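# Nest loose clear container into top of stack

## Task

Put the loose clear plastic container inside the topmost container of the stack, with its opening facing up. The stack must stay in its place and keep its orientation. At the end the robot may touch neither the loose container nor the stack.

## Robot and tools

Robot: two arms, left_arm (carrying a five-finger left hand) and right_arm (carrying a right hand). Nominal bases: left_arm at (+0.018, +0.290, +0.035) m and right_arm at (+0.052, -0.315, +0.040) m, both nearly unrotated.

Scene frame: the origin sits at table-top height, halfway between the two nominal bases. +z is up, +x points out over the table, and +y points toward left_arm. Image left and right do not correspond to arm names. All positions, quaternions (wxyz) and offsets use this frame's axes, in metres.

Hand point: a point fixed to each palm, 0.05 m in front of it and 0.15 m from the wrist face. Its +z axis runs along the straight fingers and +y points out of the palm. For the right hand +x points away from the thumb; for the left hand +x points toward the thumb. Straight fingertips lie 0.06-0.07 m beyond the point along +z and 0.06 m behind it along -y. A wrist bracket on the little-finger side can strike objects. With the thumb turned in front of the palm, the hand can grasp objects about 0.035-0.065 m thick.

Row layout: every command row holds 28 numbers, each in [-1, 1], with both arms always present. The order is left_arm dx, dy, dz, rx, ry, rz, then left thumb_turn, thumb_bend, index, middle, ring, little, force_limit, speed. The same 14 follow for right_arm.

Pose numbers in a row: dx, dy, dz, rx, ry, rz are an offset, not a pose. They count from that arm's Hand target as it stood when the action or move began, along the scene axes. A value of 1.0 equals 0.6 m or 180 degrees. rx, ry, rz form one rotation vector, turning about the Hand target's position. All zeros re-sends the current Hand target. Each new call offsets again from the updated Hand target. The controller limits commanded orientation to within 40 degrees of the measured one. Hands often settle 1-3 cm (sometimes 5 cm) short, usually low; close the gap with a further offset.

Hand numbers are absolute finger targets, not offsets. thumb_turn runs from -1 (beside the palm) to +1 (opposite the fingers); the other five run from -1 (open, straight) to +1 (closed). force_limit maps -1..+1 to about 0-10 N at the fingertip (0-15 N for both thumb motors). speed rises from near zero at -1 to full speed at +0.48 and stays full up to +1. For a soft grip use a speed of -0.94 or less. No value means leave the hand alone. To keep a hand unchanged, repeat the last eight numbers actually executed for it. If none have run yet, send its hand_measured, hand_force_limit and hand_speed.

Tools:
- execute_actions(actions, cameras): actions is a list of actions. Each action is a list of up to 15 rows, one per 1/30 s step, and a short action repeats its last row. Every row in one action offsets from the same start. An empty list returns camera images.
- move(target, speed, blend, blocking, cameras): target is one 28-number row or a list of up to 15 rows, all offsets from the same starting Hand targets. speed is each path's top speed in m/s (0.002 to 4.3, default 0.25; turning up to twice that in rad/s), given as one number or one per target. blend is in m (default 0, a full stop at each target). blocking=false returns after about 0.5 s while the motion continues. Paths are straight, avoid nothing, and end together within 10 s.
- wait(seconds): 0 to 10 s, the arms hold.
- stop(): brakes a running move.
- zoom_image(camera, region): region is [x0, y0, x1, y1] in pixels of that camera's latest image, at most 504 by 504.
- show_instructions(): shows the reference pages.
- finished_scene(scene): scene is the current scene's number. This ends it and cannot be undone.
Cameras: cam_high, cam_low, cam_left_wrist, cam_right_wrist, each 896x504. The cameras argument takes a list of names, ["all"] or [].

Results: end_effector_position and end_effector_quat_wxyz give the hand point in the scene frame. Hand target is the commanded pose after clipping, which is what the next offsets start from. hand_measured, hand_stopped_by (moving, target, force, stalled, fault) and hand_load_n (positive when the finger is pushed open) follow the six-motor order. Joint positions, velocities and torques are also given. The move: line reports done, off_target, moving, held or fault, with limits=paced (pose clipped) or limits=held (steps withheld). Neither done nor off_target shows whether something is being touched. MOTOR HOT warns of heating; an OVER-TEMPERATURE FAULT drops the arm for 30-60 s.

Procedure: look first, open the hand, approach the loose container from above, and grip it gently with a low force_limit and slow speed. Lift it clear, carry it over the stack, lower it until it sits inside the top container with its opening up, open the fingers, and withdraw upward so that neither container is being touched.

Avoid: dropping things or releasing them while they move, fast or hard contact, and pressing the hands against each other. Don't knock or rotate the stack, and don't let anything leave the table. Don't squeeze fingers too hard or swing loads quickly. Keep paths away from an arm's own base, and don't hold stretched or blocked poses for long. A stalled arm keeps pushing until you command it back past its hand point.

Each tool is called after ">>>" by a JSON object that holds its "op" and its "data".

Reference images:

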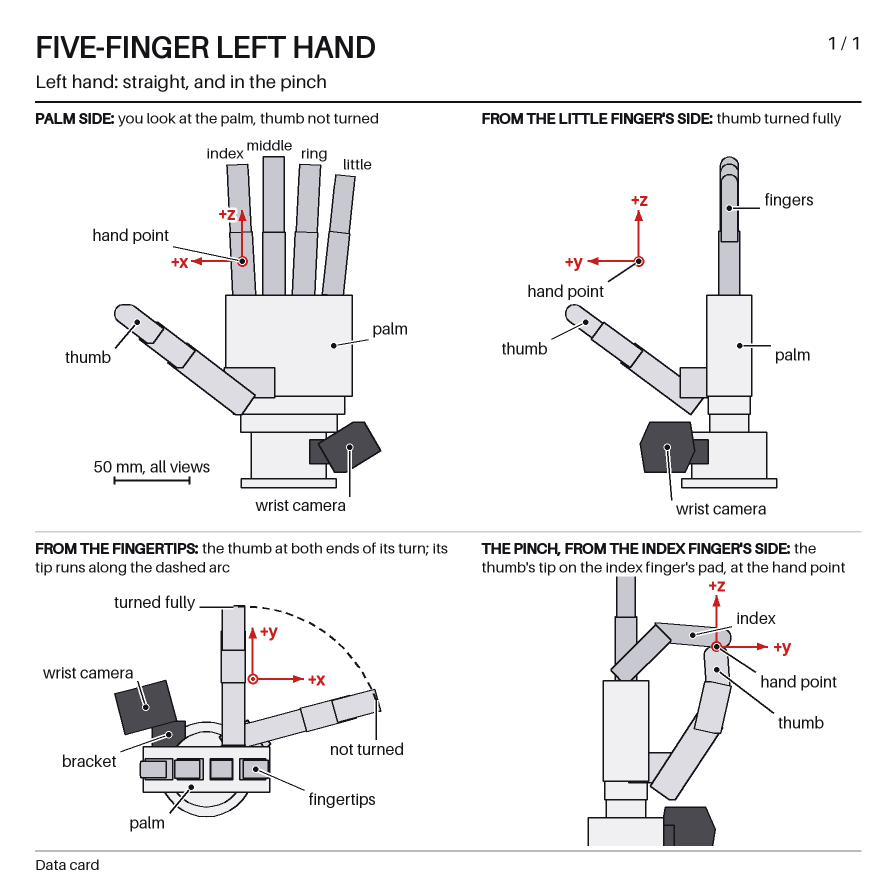

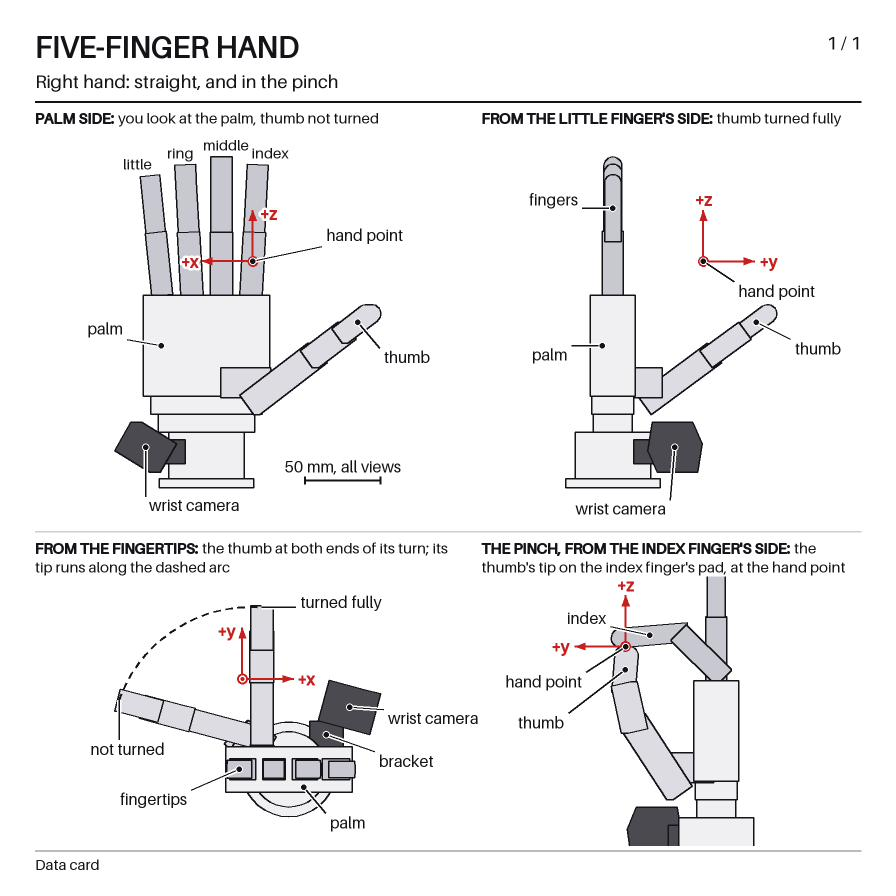

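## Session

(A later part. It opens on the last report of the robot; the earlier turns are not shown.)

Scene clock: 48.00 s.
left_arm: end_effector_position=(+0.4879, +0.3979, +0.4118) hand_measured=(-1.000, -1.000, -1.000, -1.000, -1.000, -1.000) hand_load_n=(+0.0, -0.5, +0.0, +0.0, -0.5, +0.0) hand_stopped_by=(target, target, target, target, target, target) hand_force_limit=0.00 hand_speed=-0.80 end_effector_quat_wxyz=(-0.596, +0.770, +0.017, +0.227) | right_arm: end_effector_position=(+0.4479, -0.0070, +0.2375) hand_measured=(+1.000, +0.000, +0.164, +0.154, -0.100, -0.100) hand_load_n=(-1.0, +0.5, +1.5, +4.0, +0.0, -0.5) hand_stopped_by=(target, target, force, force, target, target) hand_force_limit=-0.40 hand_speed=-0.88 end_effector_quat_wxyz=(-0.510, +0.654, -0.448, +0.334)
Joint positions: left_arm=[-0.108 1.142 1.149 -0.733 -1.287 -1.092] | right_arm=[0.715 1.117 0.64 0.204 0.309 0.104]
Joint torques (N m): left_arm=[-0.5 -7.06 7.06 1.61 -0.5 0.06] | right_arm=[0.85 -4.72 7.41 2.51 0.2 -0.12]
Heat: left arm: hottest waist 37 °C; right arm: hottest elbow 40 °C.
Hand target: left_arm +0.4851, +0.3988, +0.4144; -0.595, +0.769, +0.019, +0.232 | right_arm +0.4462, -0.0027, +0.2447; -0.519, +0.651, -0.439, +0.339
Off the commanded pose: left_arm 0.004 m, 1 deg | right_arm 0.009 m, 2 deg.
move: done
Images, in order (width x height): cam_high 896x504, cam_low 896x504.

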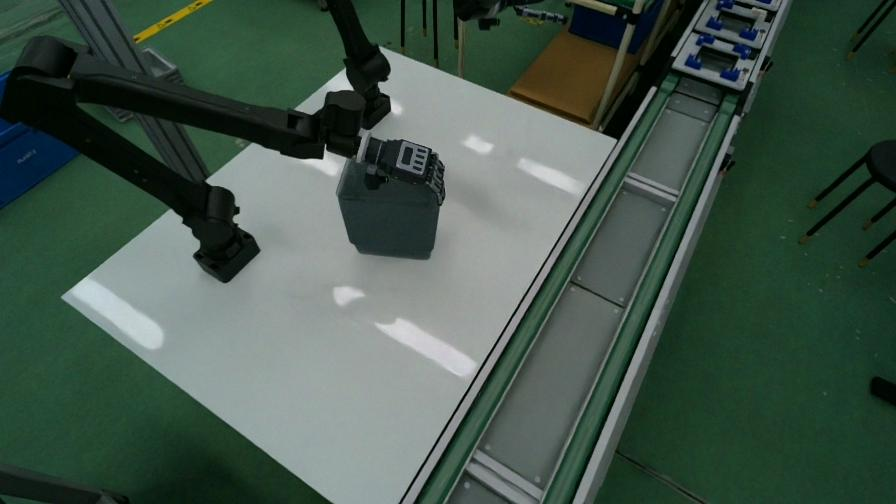

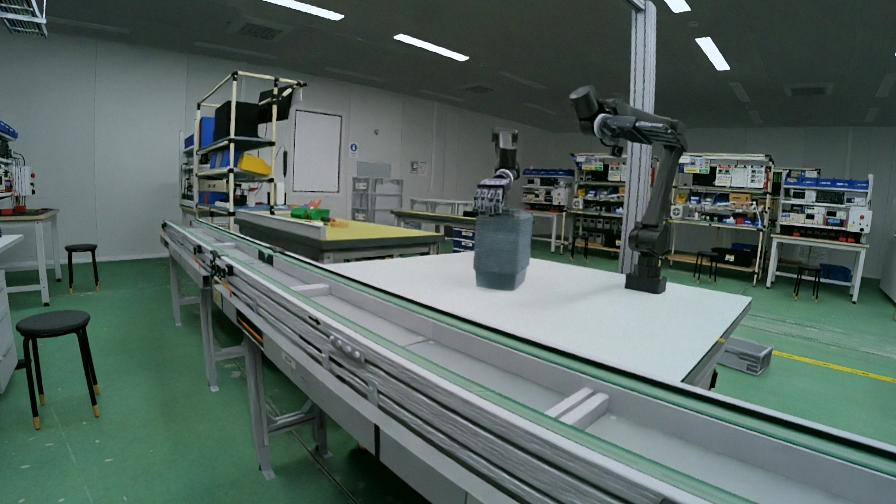

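>>> {"op": "move", "data": {"target": [0,0,0,0,0,0,-1,-1,-1,-1,-1,-1,0,-0.8,0,0,0,0,0,0,1,0,-0.1,-0.1,-0.15,-0.15,-0.4,-0.88], "speed": 0.05, "cameras": ["cam_high","cam_low","cam_right_wrist"]}}

>>> {"op": "zoom_image", "data": {"camera": "cam_high", "region": [320, 130, 450, 260]}}

>>> {"op": "zoom_image", "data": {"camera": "cam_low", "region": [465, 175, 545, 300]}}

Scene clock: 49.33 s.
left_arm: end_effector_position=(+0.4879, +0.3979, +0.4118) hand_measured=(-1.000, -1.000, -1.000, -1.000, -1.000, -1.000) hand_load_n=(+0.0, +0.0, +0.0, +0.0, +0.0, +0.0) hand_stopped_by=(target, target, target, target, target, target) hand_force_limit=0.00 hand_speed=-0.80 end_effector_quat_wxyz=(-0.596, +0.770, +0.017, +0.227) | right_arm: end_effector_position=(+0.4480, -0.0071, +0.2375) hand_measured=(+1.000, +0.000, -0.100, -0.100, -0.150, -0.150) hand_load_n=(+0.5, +0.5, +0.0, +0.0, +0.0, -0.5) hand_stopped_by=(target, target, target, target, target, target) hand_force_limit=-0.40 hand_speed=-0.88 end_effector_quat_wxyz=(-0.509, +0.654, -0.447, +0.335)
Joint positions: left_arm=[-0.108 1.142 1.149 -0.733 -1.287 -1.092] | right_arm=[0.715 1.117 0.64 0.204 0.309 0.103]
Joint torques (N m): left_arm=[-0.85 -7.12 7.05 1.62 -0.51 0.07] | right_arm=[0.85 -4.72 7.39 2.59 0.18 -0.11]
Heat: left arm: hottest waist 37 °C; right arm: hottest elbow 40 °C.
Hand target: left_arm +0.4851, +0.3988, +0.4144; -0.595, +0.769, +0.019, +0.232 | right_arm +0.4462, -0.0027, +0.2448; -0.519, +0.651, -0.439, +0.339
Off the commanded pose: left_arm 0.004 m, 1 deg | right_arm 0.009 m, 2 deg.
move: done
camera_calibration:
cam_right_wrist: T_world_to_cam=[[-0.0981961, -0.327422, -0.939762, 0.266507], [-0.859892, 0.503265, -0.085492, 0.405647], [0.500942, 0.799699, -0.330967, -0.0275754], [0, 0, 0, 1]] pos_world=[0.388796, -0.0948356, 0.276006]
Images, in order (width x height): cam_high 896x504, cam_low 896x504, cam_right_wrist 896x504.

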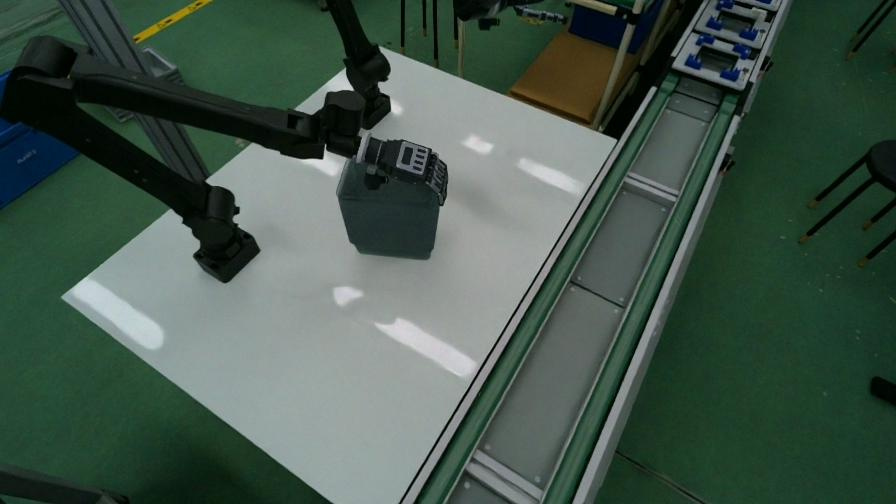

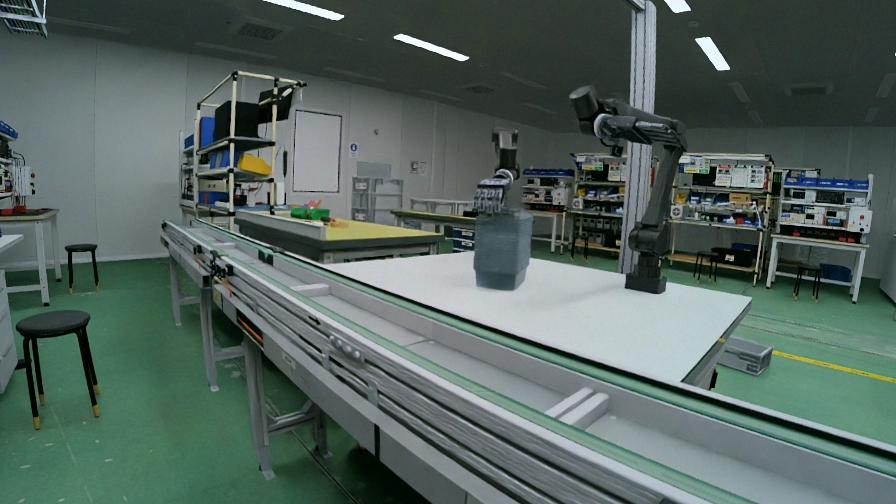

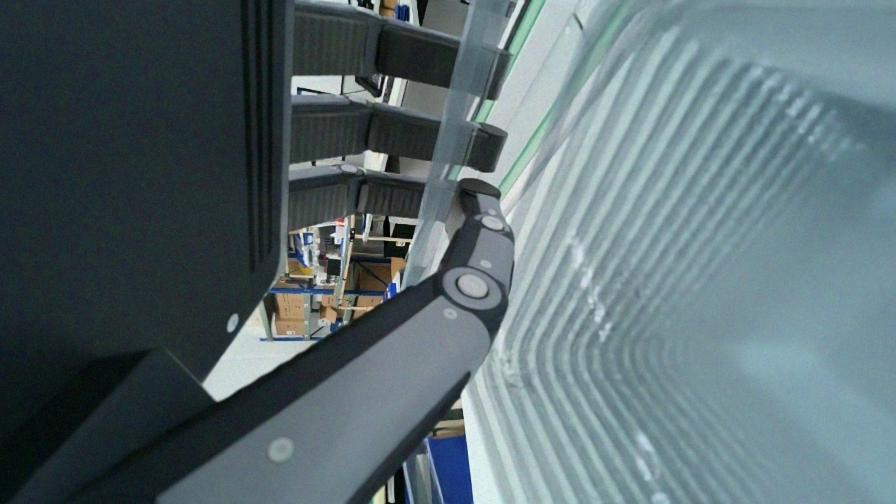

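Scaled by 3.877 from the camera's 896x504 image, which has a finer 1280x720 frame.

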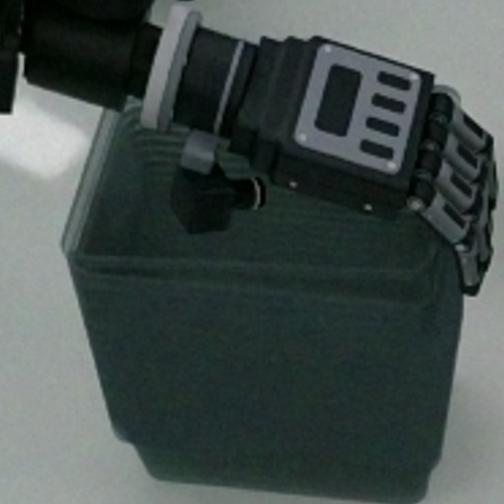

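Scaled by 4.032 from the camera's 896x504 image, which has a finer 1280x720 frame.

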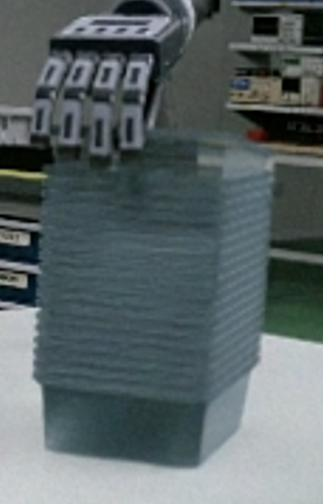

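>>> {"op": "move", "data": {"target": [0,0,0,0,0,0,-1,-1,-1,-1,-1,-1,0,-0.8,-0.009,-0.004,-0.004,0.002,-0.005,0,1,0,-0.4,-0.4,-0.4,-0.4,-0.4,-0.8], "speed": 0.04, "cameras": ["cam_high","cam_low","cam_right_wrist"]}}

>>> {"op": "zoom_image", "data": {"camera": "cam_high", "region": [320, 130, 450, 260]}}

>>> {"op": "zoom_image", "data": {"camera": "cam_low", "region": [470, 190, 540, 235]}}

Scene clock: 50.47 s.
left_arm: end_effector_position=(+0.4879, +0.3979, +0.4118) hand_measured=(-1.000, -1.000, -1.000, -1.000, -1.000, -1.000) hand_load_n=(+0.0, +0.0, +0.0, +0.0, +0.0, +0.0) hand_stopped_by=(target, target, target, target, target, target) hand_force_limit=0.00 hand_speed=-0.80 end_effector_quat_wxyz=(-0.596, +0.770, +0.017, +0.227) | right_arm: end_effector_position=(+0.4425, -0.0101, +0.2309) hand_measured=(+1.000, +0.000, -0.400, -0.400, -0.400, -0.400) hand_load_n=(+0.0, +0.0, +0.0, +0.0, +0.0, +0.0) hand_stopped_by=(target, target, target, target, target, target) hand_force_limit=-0.40 hand_speed=-0.80 end_effector_quat_wxyz=(-0.511, +0.653, -0.446, +0.338)
Joint positions: left_arm=[-0.108 1.142 1.149 -0.733 -1.287 -1.092] | right_arm=[0.721 1.109 0.609 0.235 0.318 0.1]
Joint torques (N m): left_arm=[-0.62 -7.06 7.09 1.69 -0.51 0.07] | right_arm=[0.91 -5.01 7.47 2.59 0.17 -0.13]
Heat: left arm: hottest waist 37 °C; right arm: hottest elbow 40 °C.
Hand target: left_arm +0.4851, +0.3988, +0.4144; -0.595, +0.769, +0.019, +0.232 | right_arm +0.4409, -0.0052, +0.2424; -0.524, +0.646, -0.436, +0.342
Off the commanded pose: left_arm 0.004 m, 1 deg | right_arm 0.013 m, 2 deg.
move: off_target (right_arm)
camera_calibration:
cam_right_wrist: T_world_to_cam=[[-0.0901679, -0.326936, -0.940735, 0.255454], [-0.858543, 0.504246, -0.0929519, 0.403014], [0.504751, 0.79928, -0.326156, -0.0274813], [0, 0, 0, 1]] pos_world=[0.38291, -0.0977357, 0.268812]
Images, in order (width x height): cam_high 896x504, cam_low 896x504, cam_right_wrist 896x504.

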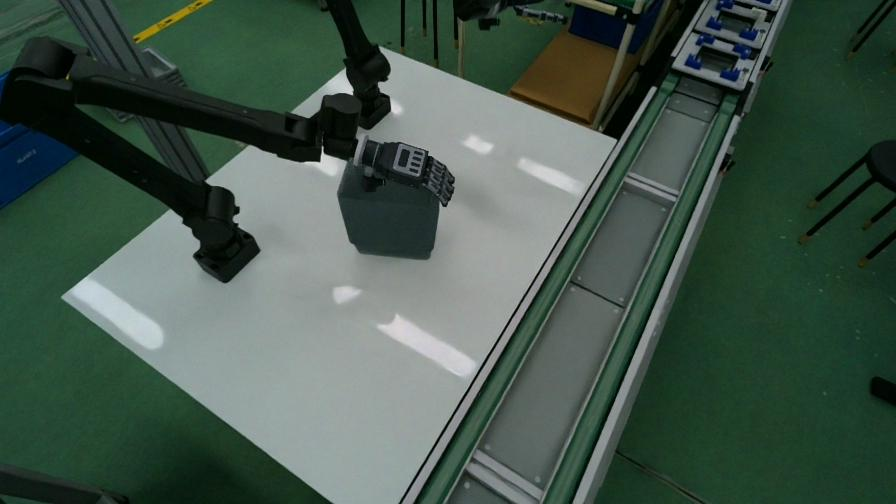

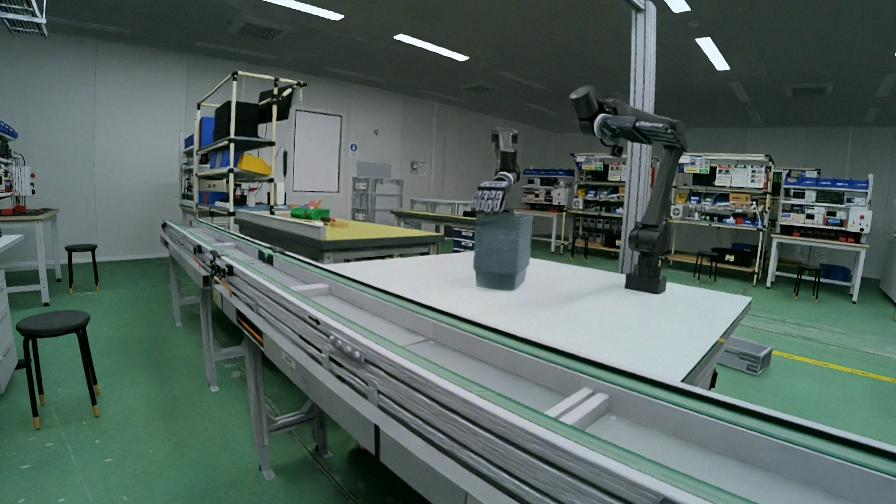

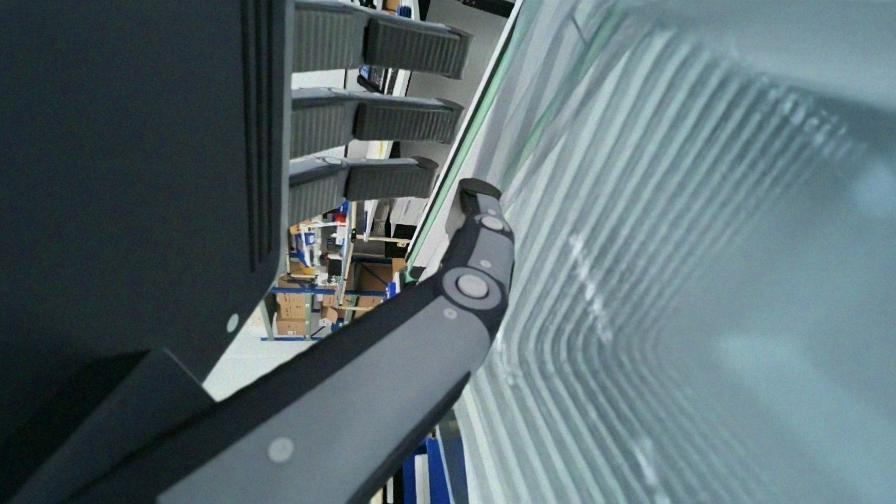

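Scaled by 3.877 from the camera's 896x504 image, which has a finer 1280x720 frame.

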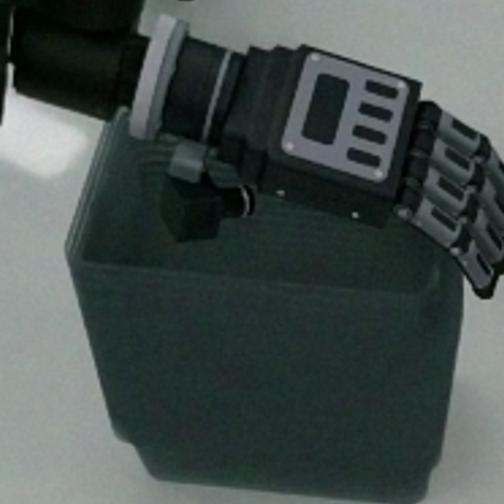

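Scaled by 7.200 from the camera's 896x504 image, which has a finer 1280x720 frame.

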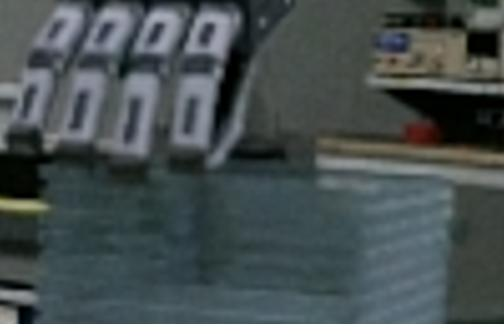

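>>> {"op": "move", "data": {"target": [[0,0,0,0,0,0,-1,-1,-1,-1,-1,-1,0,-0.8,0,0,0,0,0,0,1,0,-0.8,-0.8,-0.8,-0.8,-0.4,-0.6],[0,0,0,0,0,0,-1,-1,-1,-1,-1,-1,0,-0.8,0.005,0.003,0.28,0,0,0,1,0,-0.8,-0.8,-0.8,-0.8,-0.4,-0.6]], "speed": 0.12, "cameras": ["cam_high","cam_low","cam_right_wrist"]}}

>>> {"op": "zoom_image", "data": {"camera": "cam_high", "region": [320, 130, 450, 260]}}

>>> {"op": "zoom_image", "data": {"camera": "cam_low", "region": [465, 175, 545, 300]}}

Scene clock: 53.47 s.
left_arm: end_effector_position=(+0.4879, +0.3979, +0.4118) hand_measured=(-1.000, -1.000, -1.000, -1.000, -1.000, -1.000) hand_load_n=(-0.5, +0.0, +0.0, +0.0, +0.0, +0.0) hand_stopped_by=(target, target, target, target, target, target) hand_force_limit=0.00 hand_speed=-0.80 end_effector_quat_wxyz=(-0.596, +0.770, +0.017, +0.227) | right_arm: end_effector_position=(+0.4414, -0.0112, +0.3726) hand_measured=(+1.000, +0.000, -0.800, -0.800, -0.800, -0.800) hand_load_n=(+0.5, +0.0, +0.0, +0.0, +0.0, +0.0) hand_stopped_by=(target, target, target, target, target, target) hand_force_limit=-0.40 hand_speed=-0.60 end_effector_quat_wxyz=(-0.503, +0.659, -0.447, +0.336)
Joint positions: left_arm=[-0.108 1.142 1.149 -0.733 -1.287 -1.092] | right_arm=[0.721 0.984 0.931 -0.232 0.318 0.099]
Joint torques (N m): left_arm=[-0.67 -7.12 7.08 1.63 -0.52 0.07] | right_arm=[0.73 -3.96 12.37 1.35 0.09 -0.11]
Heat: left arm: hottest waist 37 °C; right arm: hottest elbow 41 °C.
Hand target: left_arm +0.4851, +0.3988, +0.4144; -0.595, +0.769, +0.019, +0.232 | right_arm +0.4439, -0.0034, +0.4104; -0.524, +0.646, -0.436, +0.342
Off the commanded pose: left_arm 0.004 m, 1 deg | right_arm 0.039 m, 3 deg.
move: off_target (right_arm)
camera_calibration:
cam_right_wrist: T_world_to_cam=[[-0.103769, -0.340167, -0.934622, 0.391862], [-0.859991, 0.502751, -0.0874993, 0.414317], [0.499647, 0.794687, -0.344711, 0.0293962], [0, 0, 0, 1]] pos_world=[0.382284, -0.0983606, 0.412628]
Images, in order (width x height): cam_high 896x504, cam_low 896x504, cam_right_wrist 896x504.

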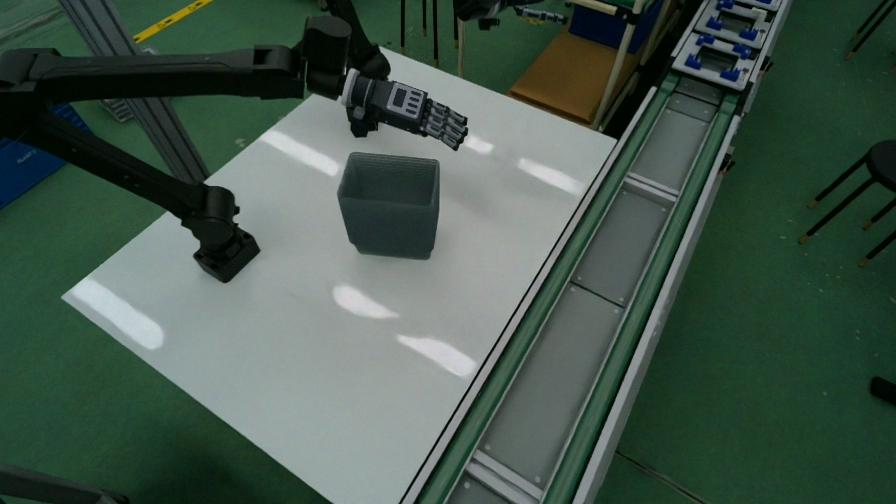

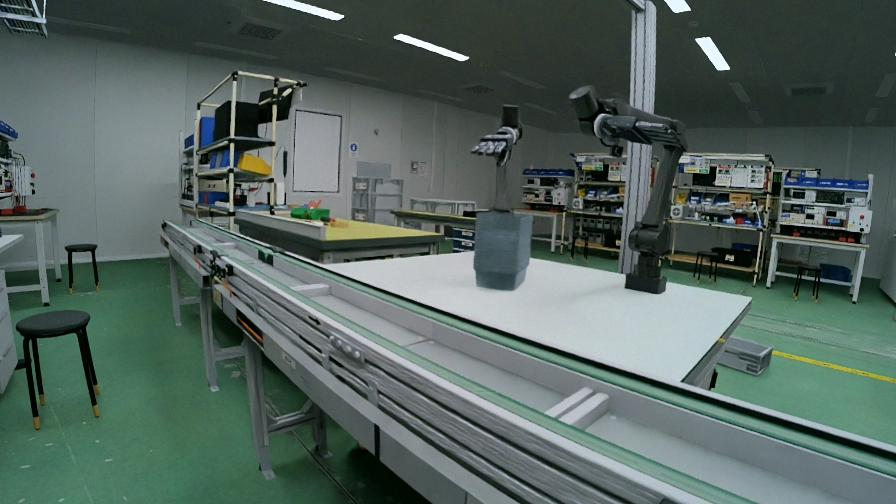

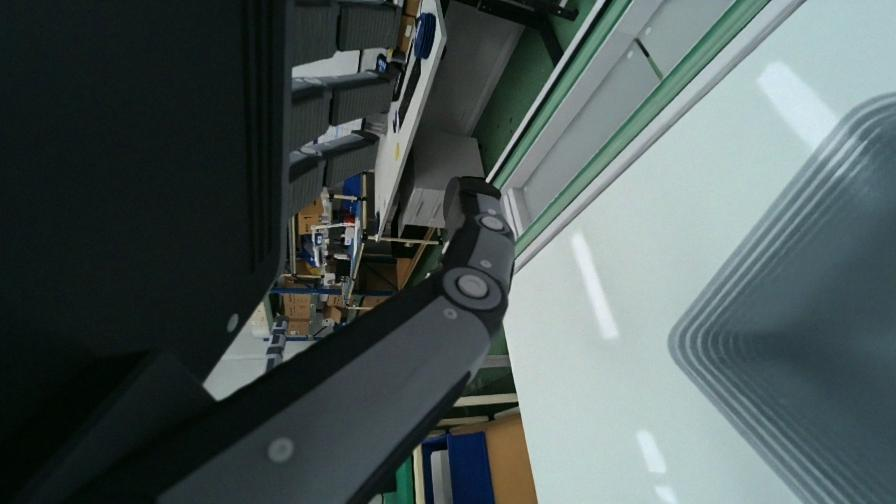

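Scaled by 3.877 from the camera's 896x504 image, which has a finer 1280x720 frame.

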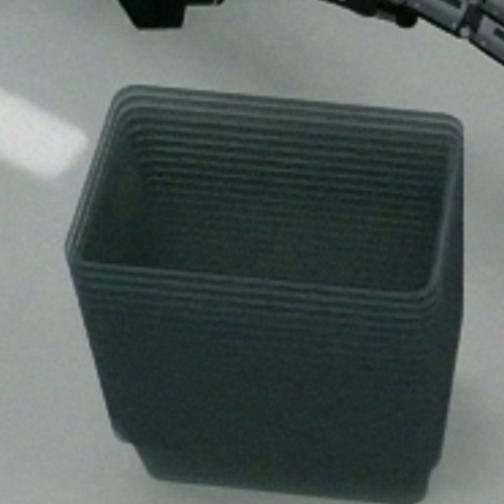

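Scaled by 4.032 from the camera's 896x504 image, which has a finer 1280x720 frame.

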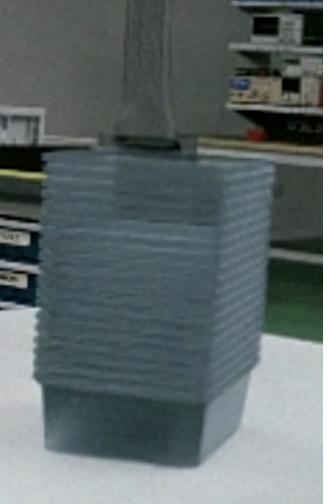

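Nested cleanly, and the stack hasn't moved.

>>> {"op": "finished_scene", "data": {"scene": 3}}

The scene is finished: the task was done.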